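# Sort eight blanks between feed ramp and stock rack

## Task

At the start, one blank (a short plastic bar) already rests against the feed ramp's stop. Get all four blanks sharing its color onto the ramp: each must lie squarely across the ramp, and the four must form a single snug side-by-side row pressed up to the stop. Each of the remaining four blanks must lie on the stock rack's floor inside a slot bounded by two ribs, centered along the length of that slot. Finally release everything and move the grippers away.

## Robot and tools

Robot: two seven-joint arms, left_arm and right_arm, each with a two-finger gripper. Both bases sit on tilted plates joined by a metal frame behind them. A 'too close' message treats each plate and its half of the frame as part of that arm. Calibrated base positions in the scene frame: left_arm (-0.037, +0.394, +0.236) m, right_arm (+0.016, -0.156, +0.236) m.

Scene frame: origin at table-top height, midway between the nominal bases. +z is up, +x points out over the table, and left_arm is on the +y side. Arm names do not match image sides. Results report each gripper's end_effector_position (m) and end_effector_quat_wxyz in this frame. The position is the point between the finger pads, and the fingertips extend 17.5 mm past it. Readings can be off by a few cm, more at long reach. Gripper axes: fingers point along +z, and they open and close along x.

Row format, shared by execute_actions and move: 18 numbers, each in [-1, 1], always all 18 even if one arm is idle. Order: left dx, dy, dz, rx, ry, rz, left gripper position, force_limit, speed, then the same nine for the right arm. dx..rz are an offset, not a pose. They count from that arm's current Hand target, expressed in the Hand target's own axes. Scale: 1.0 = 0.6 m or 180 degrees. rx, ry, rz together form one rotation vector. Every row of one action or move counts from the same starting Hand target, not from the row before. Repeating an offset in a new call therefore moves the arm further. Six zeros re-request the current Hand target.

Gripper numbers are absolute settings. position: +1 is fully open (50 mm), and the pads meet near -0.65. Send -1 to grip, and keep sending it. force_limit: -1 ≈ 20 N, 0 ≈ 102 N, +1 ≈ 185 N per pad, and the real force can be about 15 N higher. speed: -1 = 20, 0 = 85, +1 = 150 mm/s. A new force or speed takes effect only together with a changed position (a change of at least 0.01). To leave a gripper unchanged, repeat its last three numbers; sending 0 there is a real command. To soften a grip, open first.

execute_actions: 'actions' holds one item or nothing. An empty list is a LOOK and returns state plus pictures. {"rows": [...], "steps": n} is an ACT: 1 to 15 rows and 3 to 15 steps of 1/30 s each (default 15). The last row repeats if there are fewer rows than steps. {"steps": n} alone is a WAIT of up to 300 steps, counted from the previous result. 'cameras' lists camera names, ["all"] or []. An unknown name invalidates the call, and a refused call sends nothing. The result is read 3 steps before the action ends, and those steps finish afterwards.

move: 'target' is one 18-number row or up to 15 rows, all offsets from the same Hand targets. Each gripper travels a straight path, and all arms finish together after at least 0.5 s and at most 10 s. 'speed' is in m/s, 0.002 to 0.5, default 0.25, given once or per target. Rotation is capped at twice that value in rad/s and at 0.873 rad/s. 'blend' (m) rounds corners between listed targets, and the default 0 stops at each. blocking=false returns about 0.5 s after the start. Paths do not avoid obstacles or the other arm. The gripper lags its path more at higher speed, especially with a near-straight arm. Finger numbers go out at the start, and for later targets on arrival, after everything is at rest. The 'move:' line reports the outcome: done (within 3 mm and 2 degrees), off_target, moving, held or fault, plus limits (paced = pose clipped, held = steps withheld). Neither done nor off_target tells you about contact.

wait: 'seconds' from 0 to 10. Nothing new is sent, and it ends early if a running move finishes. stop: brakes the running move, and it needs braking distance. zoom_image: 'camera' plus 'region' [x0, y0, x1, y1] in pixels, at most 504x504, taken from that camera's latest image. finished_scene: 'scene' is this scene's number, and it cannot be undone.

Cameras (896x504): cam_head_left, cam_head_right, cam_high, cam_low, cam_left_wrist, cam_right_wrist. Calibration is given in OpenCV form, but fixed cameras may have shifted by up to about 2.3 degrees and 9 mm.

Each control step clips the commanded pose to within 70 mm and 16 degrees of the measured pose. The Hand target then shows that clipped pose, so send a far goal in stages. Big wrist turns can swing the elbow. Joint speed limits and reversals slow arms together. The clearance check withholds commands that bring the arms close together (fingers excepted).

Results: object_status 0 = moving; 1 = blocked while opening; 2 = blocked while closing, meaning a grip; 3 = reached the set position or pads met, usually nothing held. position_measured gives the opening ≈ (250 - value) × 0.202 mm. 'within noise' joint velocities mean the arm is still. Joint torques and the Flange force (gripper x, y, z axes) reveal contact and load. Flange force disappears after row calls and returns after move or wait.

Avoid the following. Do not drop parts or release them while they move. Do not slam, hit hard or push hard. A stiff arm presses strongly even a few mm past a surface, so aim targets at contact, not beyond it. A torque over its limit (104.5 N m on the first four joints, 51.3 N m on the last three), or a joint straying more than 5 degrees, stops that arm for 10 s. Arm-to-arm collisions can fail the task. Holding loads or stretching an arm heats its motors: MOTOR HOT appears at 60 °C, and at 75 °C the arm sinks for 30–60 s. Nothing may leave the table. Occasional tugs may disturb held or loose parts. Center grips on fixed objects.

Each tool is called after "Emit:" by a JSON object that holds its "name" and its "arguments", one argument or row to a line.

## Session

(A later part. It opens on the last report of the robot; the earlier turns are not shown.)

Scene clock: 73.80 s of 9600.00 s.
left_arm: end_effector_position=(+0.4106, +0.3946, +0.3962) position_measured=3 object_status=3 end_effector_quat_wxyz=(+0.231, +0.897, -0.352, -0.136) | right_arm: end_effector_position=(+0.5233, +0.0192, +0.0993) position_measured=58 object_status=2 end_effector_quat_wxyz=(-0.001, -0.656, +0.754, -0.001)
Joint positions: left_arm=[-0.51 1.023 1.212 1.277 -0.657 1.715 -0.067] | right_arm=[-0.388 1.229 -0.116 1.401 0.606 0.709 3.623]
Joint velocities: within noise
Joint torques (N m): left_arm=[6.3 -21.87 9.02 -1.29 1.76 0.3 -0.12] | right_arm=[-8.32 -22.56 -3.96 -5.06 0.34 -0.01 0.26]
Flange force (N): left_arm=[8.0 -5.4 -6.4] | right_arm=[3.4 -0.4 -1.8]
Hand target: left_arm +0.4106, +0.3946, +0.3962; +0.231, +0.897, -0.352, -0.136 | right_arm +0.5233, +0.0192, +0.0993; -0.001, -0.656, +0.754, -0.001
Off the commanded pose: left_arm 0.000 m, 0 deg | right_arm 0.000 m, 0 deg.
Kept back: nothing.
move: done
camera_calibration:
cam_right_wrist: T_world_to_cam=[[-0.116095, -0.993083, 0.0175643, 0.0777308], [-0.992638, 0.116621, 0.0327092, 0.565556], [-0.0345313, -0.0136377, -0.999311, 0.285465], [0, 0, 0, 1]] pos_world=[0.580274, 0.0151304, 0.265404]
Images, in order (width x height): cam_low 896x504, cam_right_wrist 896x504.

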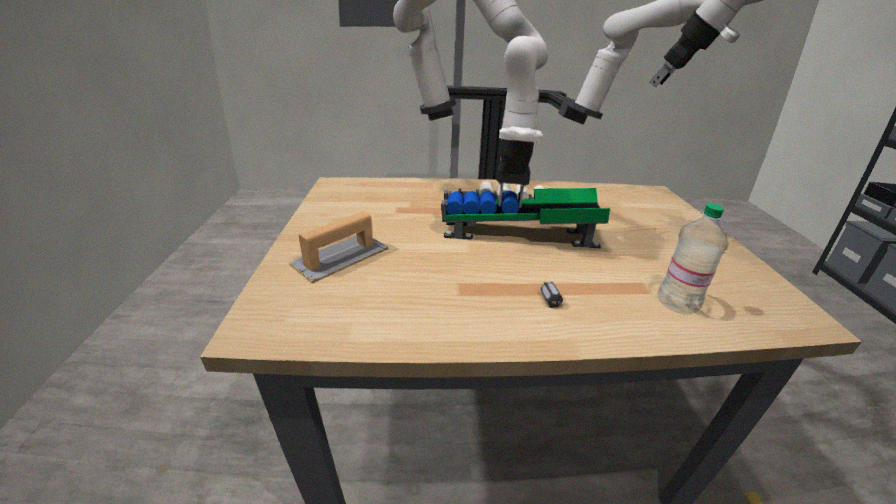

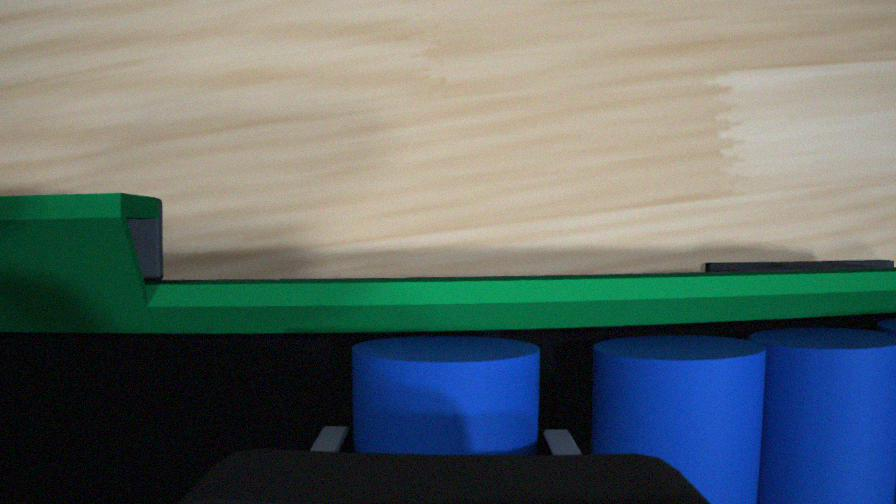

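Emit:
{"name": "move", "arguments": {
  "target": [0,0,0,0,0,0,1,-0.8,0,0,0,0,0,0,0,0.76,-0.5,-0.8],
  "cameras": ["cam_right_wrist"]
}}

Emit:
{"name": "move", "arguments": {
  "target": [0,0,0,0,0,0,1,-0.8,0,0,0,-0.1,0,0,0,0.76,-0.5,-0.8],
  "speed": 0.06,
  "cameras": ["cam_right_wrist"]
}}

Emit:
{"name": "move", "arguments": {
  "target": [0,0,0,0,0,0,1,-0.8,0,0.06,0.3,-0.26,0,0,0,0.76,-0.5,-0.8],
  "speed": 0.25
}}

Scene clock: 74.73 s of 9600.00 s.
left_arm: end_effector_position=(+0.4106, +0.3946, +0.3962) position_measured=3 object_status=3 end_effector_quat_wxyz=(+0.231, +0.897, -0.352, -0.136) | right_arm: end_effector_position=(+0.5233, +0.0192, +0.0993) position_measured=39 object_status=3 end_effector_quat_wxyz=(-0.001, -0.656, +0.754, -0.001)
Joint positions: left_arm=[-0.51 1.023 1.212 1.277 -0.657 1.715 -0.067] | right_arm=[-0.388 1.229 -0.116 1.401 0.606 0.709 3.623]
Joint velocities: within noise
Joint torques (N m): left_arm=[6.19 -21.83 9.02 -1.32 1.75 0.29 -0.08] | right_arm=[-8.43 -22.77 -4.03 -4.89 0.28 0.11 0.25]
Flange force (N): left_arm=[8.1 -5.4 -6.5] | right_arm=[3.1 -0.9 -1.0]
Hand target: left_arm +0.4106, +0.3946, +0.3962; +0.231, +0.897, -0.352, -0.136 | right_arm +0.5233, +0.0192, +0.0993; -0.001, -0.656, +0.754, -0.001
Off the commanded pose: left_arm 0.000 m, 0 deg | right_arm 0.000 m, 0 deg.
Kept back: nothing.
move: done
camera_calibration:
cam_right_wrist: T_world_to_cam=[[-0.11609, -0.993084, 0.0175247, 0.0777535], [-0.992639, 0.116615, 0.0327058, 0.565558], [-0.0345232, -0.0135988, -0.999311, 0.285434], [0, 0, 0, 1]] pos_world=[0.580275, 0.0151449, 0.265378]
Images, in order (width x height): cam_right_wrist 896x504.

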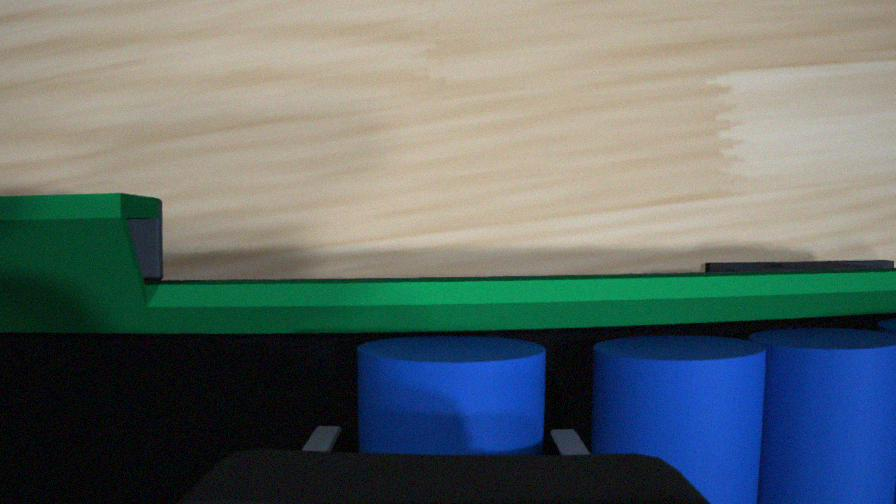

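Scene clock: 76.07 s of 9600.00 s.
left_arm: end_effector_position=(+0.4106, +0.3946, +0.3962) position_measured=3 object_status=3 end_effector_quat_wxyz=(+0.231, +0.897, -0.352, -0.136) | right_arm: end_effector_position=(+0.5233, +0.0193, +0.1592) position_measured=39 object_status=3 end_effector_quat_wxyz=(-0.001, -0.656, +0.754, -0.001)
Joint positions: left_arm=[-0.51 1.023 1.212 1.277 -0.657 1.715 -0.067] | right_arm=[-0.399 1.12 -0.147 1.423 0.572 0.801 3.644]
Joint velocities: within noise
Joint torques (N m): left_arm=[6.28 -21.8 8.99 -1.29 1.77 0.26 -0.09] | right_arm=[-8.3 -22.45 -4.19 -5.5 0.26 0.06 0.27]
Flange force (N): left_arm=[8.0 -5.5 -6.6] | right_arm=[2.8 -1.1 -0.9]
Hand target: left_arm +0.4106, +0.3946, +0.3962; +0.231, +0.897, -0.352, -0.136 | right_arm +0.5233, +0.0193, +0.1593; -0.001, -0.656, +0.754, -0.001
Off the commanded pose: left_arm 0.000 m, 0 deg | right_arm 0.000 m, 0 deg.
Kept back: nothing.
move: done
camera_calibration:
cam_right_wrist: T_world_to_cam=[[-0.116098, -0.993082, 0.0176062, 0.0767588], [-0.992636, 0.116626, 0.0327528, 0.563558], [-0.0345796, -0.013674, -0.999308, 0.34533], [0, 0, 0, 1]] pos_world=[0.580261, 0.0152241, 0.325282]
Images, in order (width x height): cam_right_wrist 896x504.

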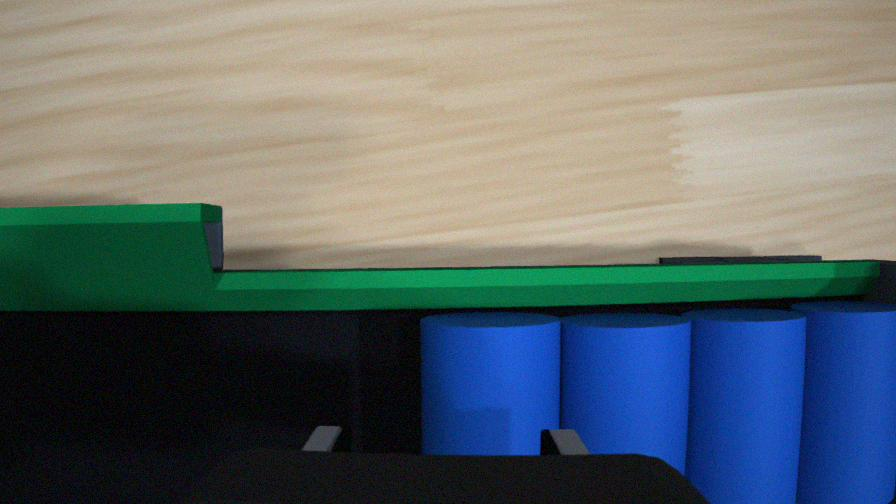

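Scene clock: 77.53 s of 9600.00 s.
left_arm: end_effector_position=(+0.4106, +0.3946, +0.3962) position_measured=3 object_status=3 end_effector_quat_wxyz=(+0.231, +0.897, -0.352, -0.136) | right_arm: end_effector_position=(+0.3401, +0.0088, +0.3152) position_measured=39 object_status=3 end_effector_quat_wxyz=(-0.001, -0.656, +0.754, -0.001)
Joint positions: left_arm=[-0.51 1.023 1.212 1.277 -0.657 1.715 -0.067] | right_arm=[-0.602 0.644 -0.236 1.944 0.495 0.827 3.367]
Joint velocities: within noise
Joint torques (N m): left_arm=[6.26 -21.88 8.99 -1.26 1.75 0.3 -0.03] | right_arm=[-5.82 -14.89 -3.79 -5.82 0.32 -0.08 0.24]
Flange force (N): left_arm=[8.2 -5.7 -6.6] | right_arm=[2.4 -2.7 -2.0]
Hand target: left_arm +0.4106, +0.3946, +0.3962; +0.231, +0.897, -0.352, -0.136 | right_arm +0.3401, +0.0088, +0.3153; -0.001, -0.656, +0.754, -0.001
Off the commanded pose: left_arm 0.000 m, 0 deg | right_arm 0.000 m, 0 deg.
Kept back: nothing.
move: done
camera_calibration:
cam_left_wrist: T_world_to_cam=[[0.714326, -0.695146, -0.0806869, 0.00974961], [-0.565758, -0.641502, 0.518067, 0.333079], [-0.411893, -0.32442, -0.851526, 0.799419], [0, 0, 0, 1]] pos_world=[0.510752, 0.479795, 0.508956]
cam_right_wrist: T_world_to_cam=[[-0.116065, -0.993086, 0.0175633, 0.0423054], [-0.99264, 0.116592, 0.032736, 0.377879], [-0.0345574, -0.0136345, -0.99931, 0.494775], [0, 0, 0, 1]] pos_world=[0.397107, 0.00470121, 0.481321]

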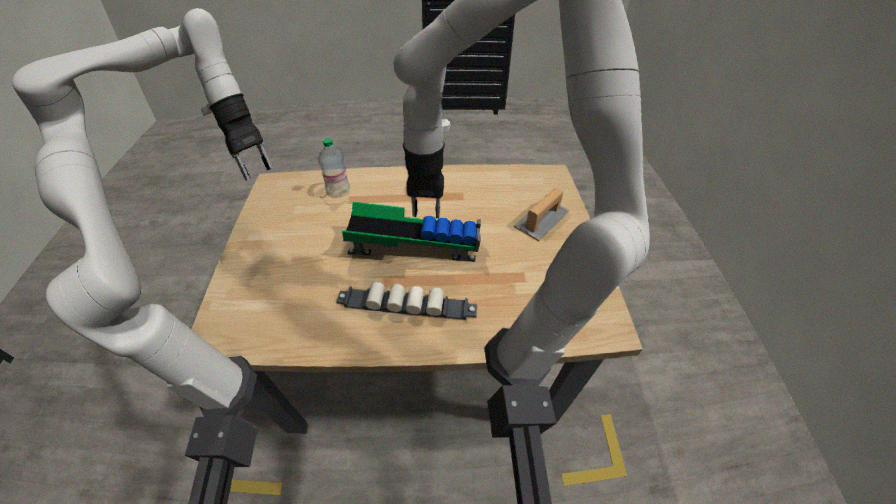

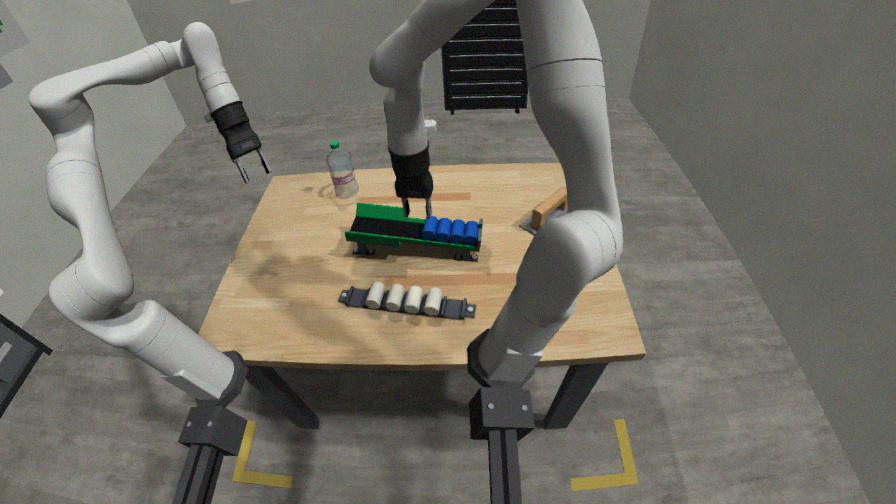

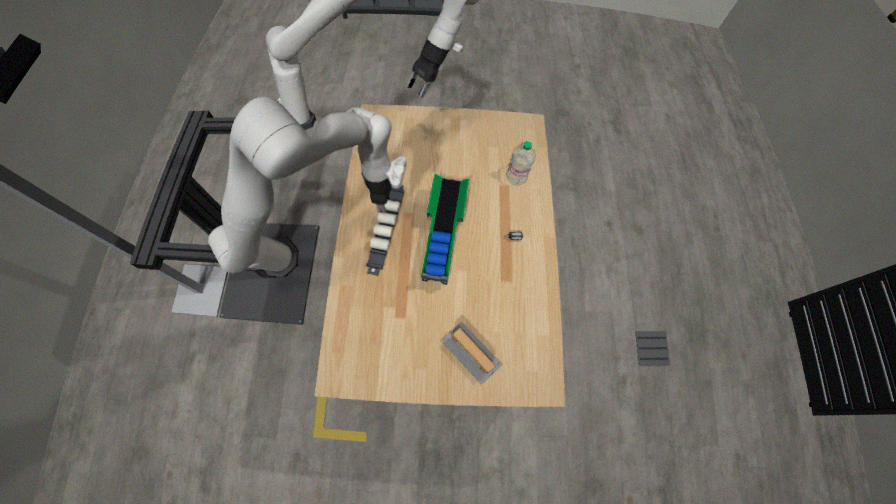

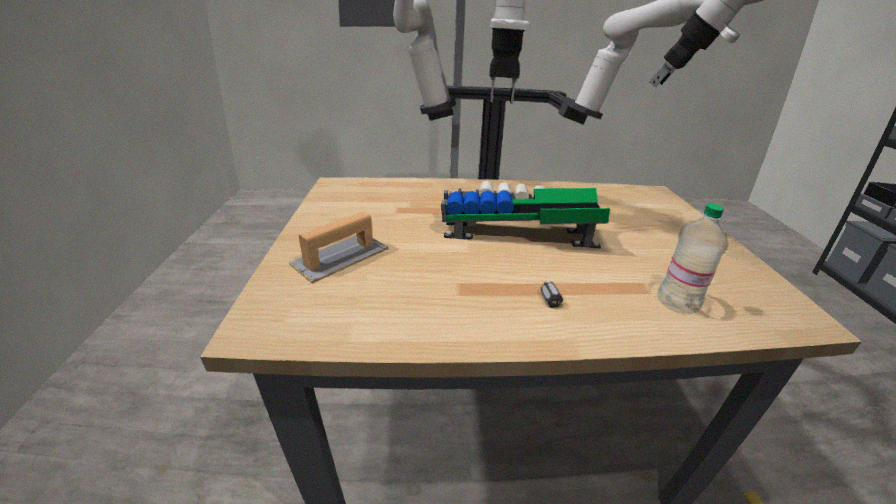

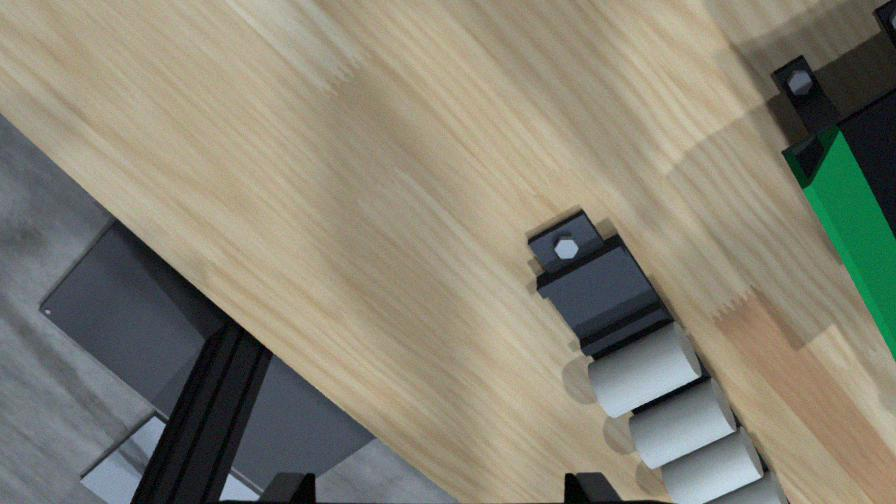

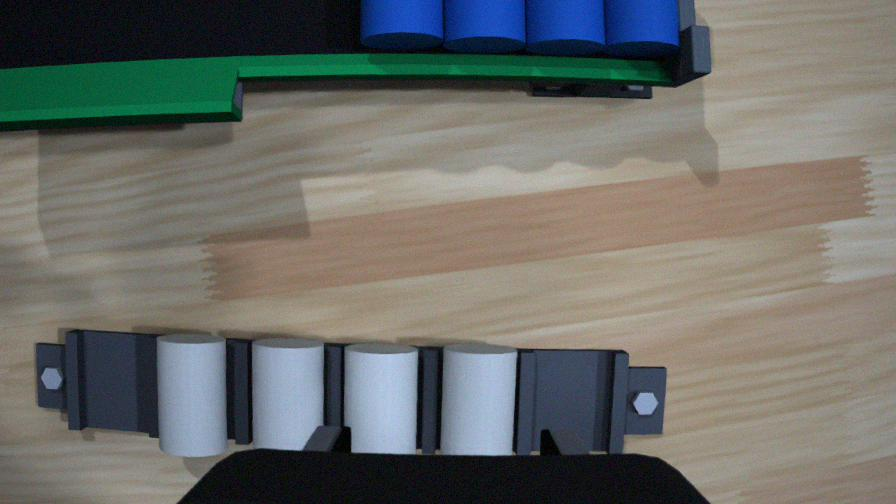

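Emit:
{"name": "zoom_image", "arguments": {
  "camera": "cam_right_wrist",
  "region": [20, 300, 360, 480]
}}

Emit:
{"name": "zoom_image", "arguments": {
  "camera": "cam_right_wrist",
  "region": [340, 300, 680, 480]
}}

Emit:
{"name": "zoom_image", "arguments": {
  "camera": "cam_right_wrist",
  "region": [340, 0, 740, 120]
}}

Scaled by 1.482 from the camera's 896x504 image, which has a finer 1280x720 frame.

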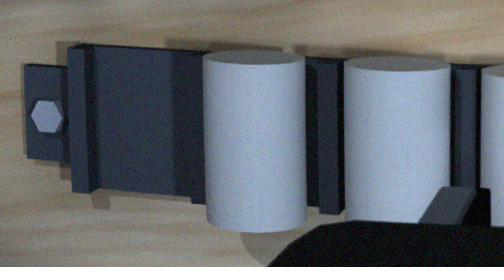

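Scaled by 1.482 from the camera's 896x504 image, which has a finer 1280x720 frame.

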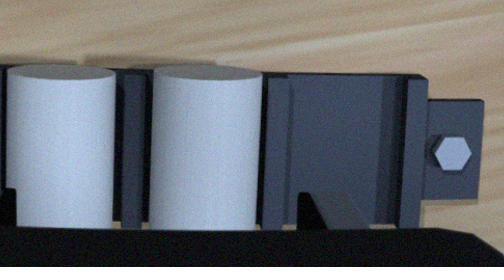

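Scaled by 1.260 from the camera's 896x504 image, which has a finer 1280x720 frame.

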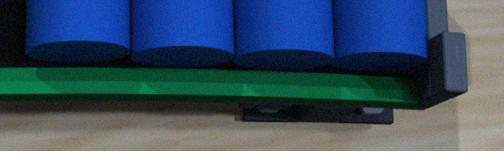

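Emit:
{"name": "move", "arguments": {
  "target": [0,0,0,0,0,0,1,-0.8,0,0,0.15,0.05,0,0,0,0.76,-0.5,-0.8],
  "speed": 0.2,
  "cameras": ["cam_right_wrist"]
}}

Emit:
{"name": "zoom_image", "arguments": {
  "camera": "cam_right_wrist",
  "region": [100, 100, 600, 380]
}}

Scene clock: 79.00 s of 9600.00 s.
left_arm: end_effector_position=(+0.4106, +0.3946, +0.3962) position_measured=3 object_status=3 end_effector_quat_wxyz=(+0.231, +0.897, -0.352, -0.136) | right_arm: end_effector_position=(+0.2510, +0.0212, +0.2853) position_measured=39 object_status=3 end_effector_quat_wxyz=(-0.001, -0.656, +0.754, +0.000)
Joint positions: left_arm=[-0.51 1.023 1.212 1.277 -0.657 1.715 -0.067] | right_arm=[-0.789 0.659 -0.218 2.156 0.541 0.641 3.097]
Joint velocities: left_arm=[within noise] | right_arm=[-0.005 0 0.002 0.001 0.002 -0.004 -0.005]
Joint torques (N m): left_arm=[6.28 -21.78 8.98 -1.3 1.83 0.3 -0.09] | right_arm=[-5.43 -13.14 -3.05 -4.82 0.44 0.1 0.05]
Flange force (N): left_arm=[7.9 -5.4 -6.4] | right_arm=[3.2 -4.6 -2.8]
Hand target: left_arm +0.4106, +0.3946, +0.3962; +0.231, +0.897, -0.352, -0.136 | right_arm +0.2509, +0.0212, +0.2853; -0.001, -0.656, +0.754, -0.001
Off the commanded pose: left_arm 0.000 m, 0 deg | right_arm 0.000 m, 0 deg.
Kept back: nothing.
move: done
camera_calibration:
cam_right_wrist: T_world_to_cam=[[-0.116099, -0.993082, 0.0175684, 0.0447912], [-0.992632, 0.116627, 0.0328502, 0.288905], [-0.0346719, -0.0136251, -0.999306, 0.462021], [0, 0, 0, 1]] pos_world=[0.307996, 0.0170822, 0.451423]
Images, in order (width x height): cam_right_wrist 896x504.

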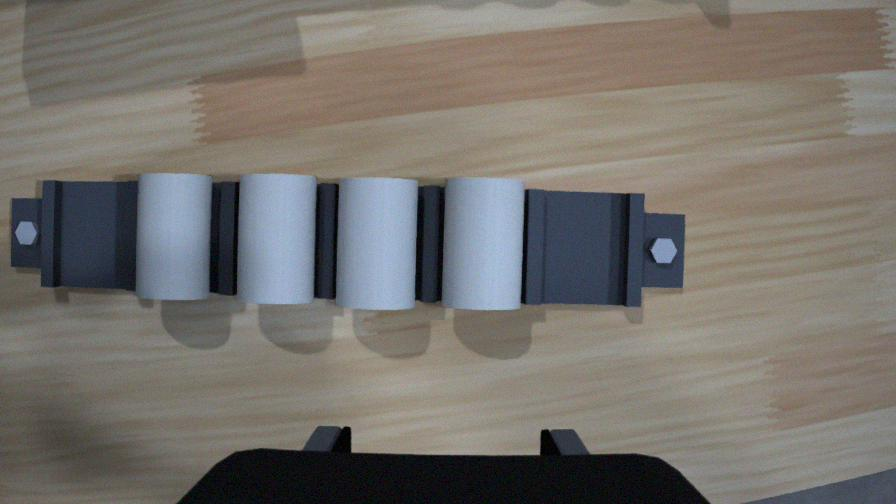

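Scaled by 1.008 from the camera's 896x504 image, which has a finer 1280x720 frame.

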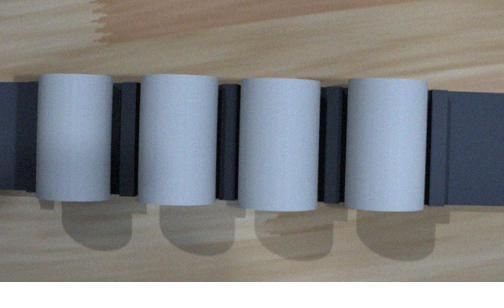

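Emit:
{"name": "finished_scene", "arguments": {
  "scene": 2
}}

The scene is finished: the task was done.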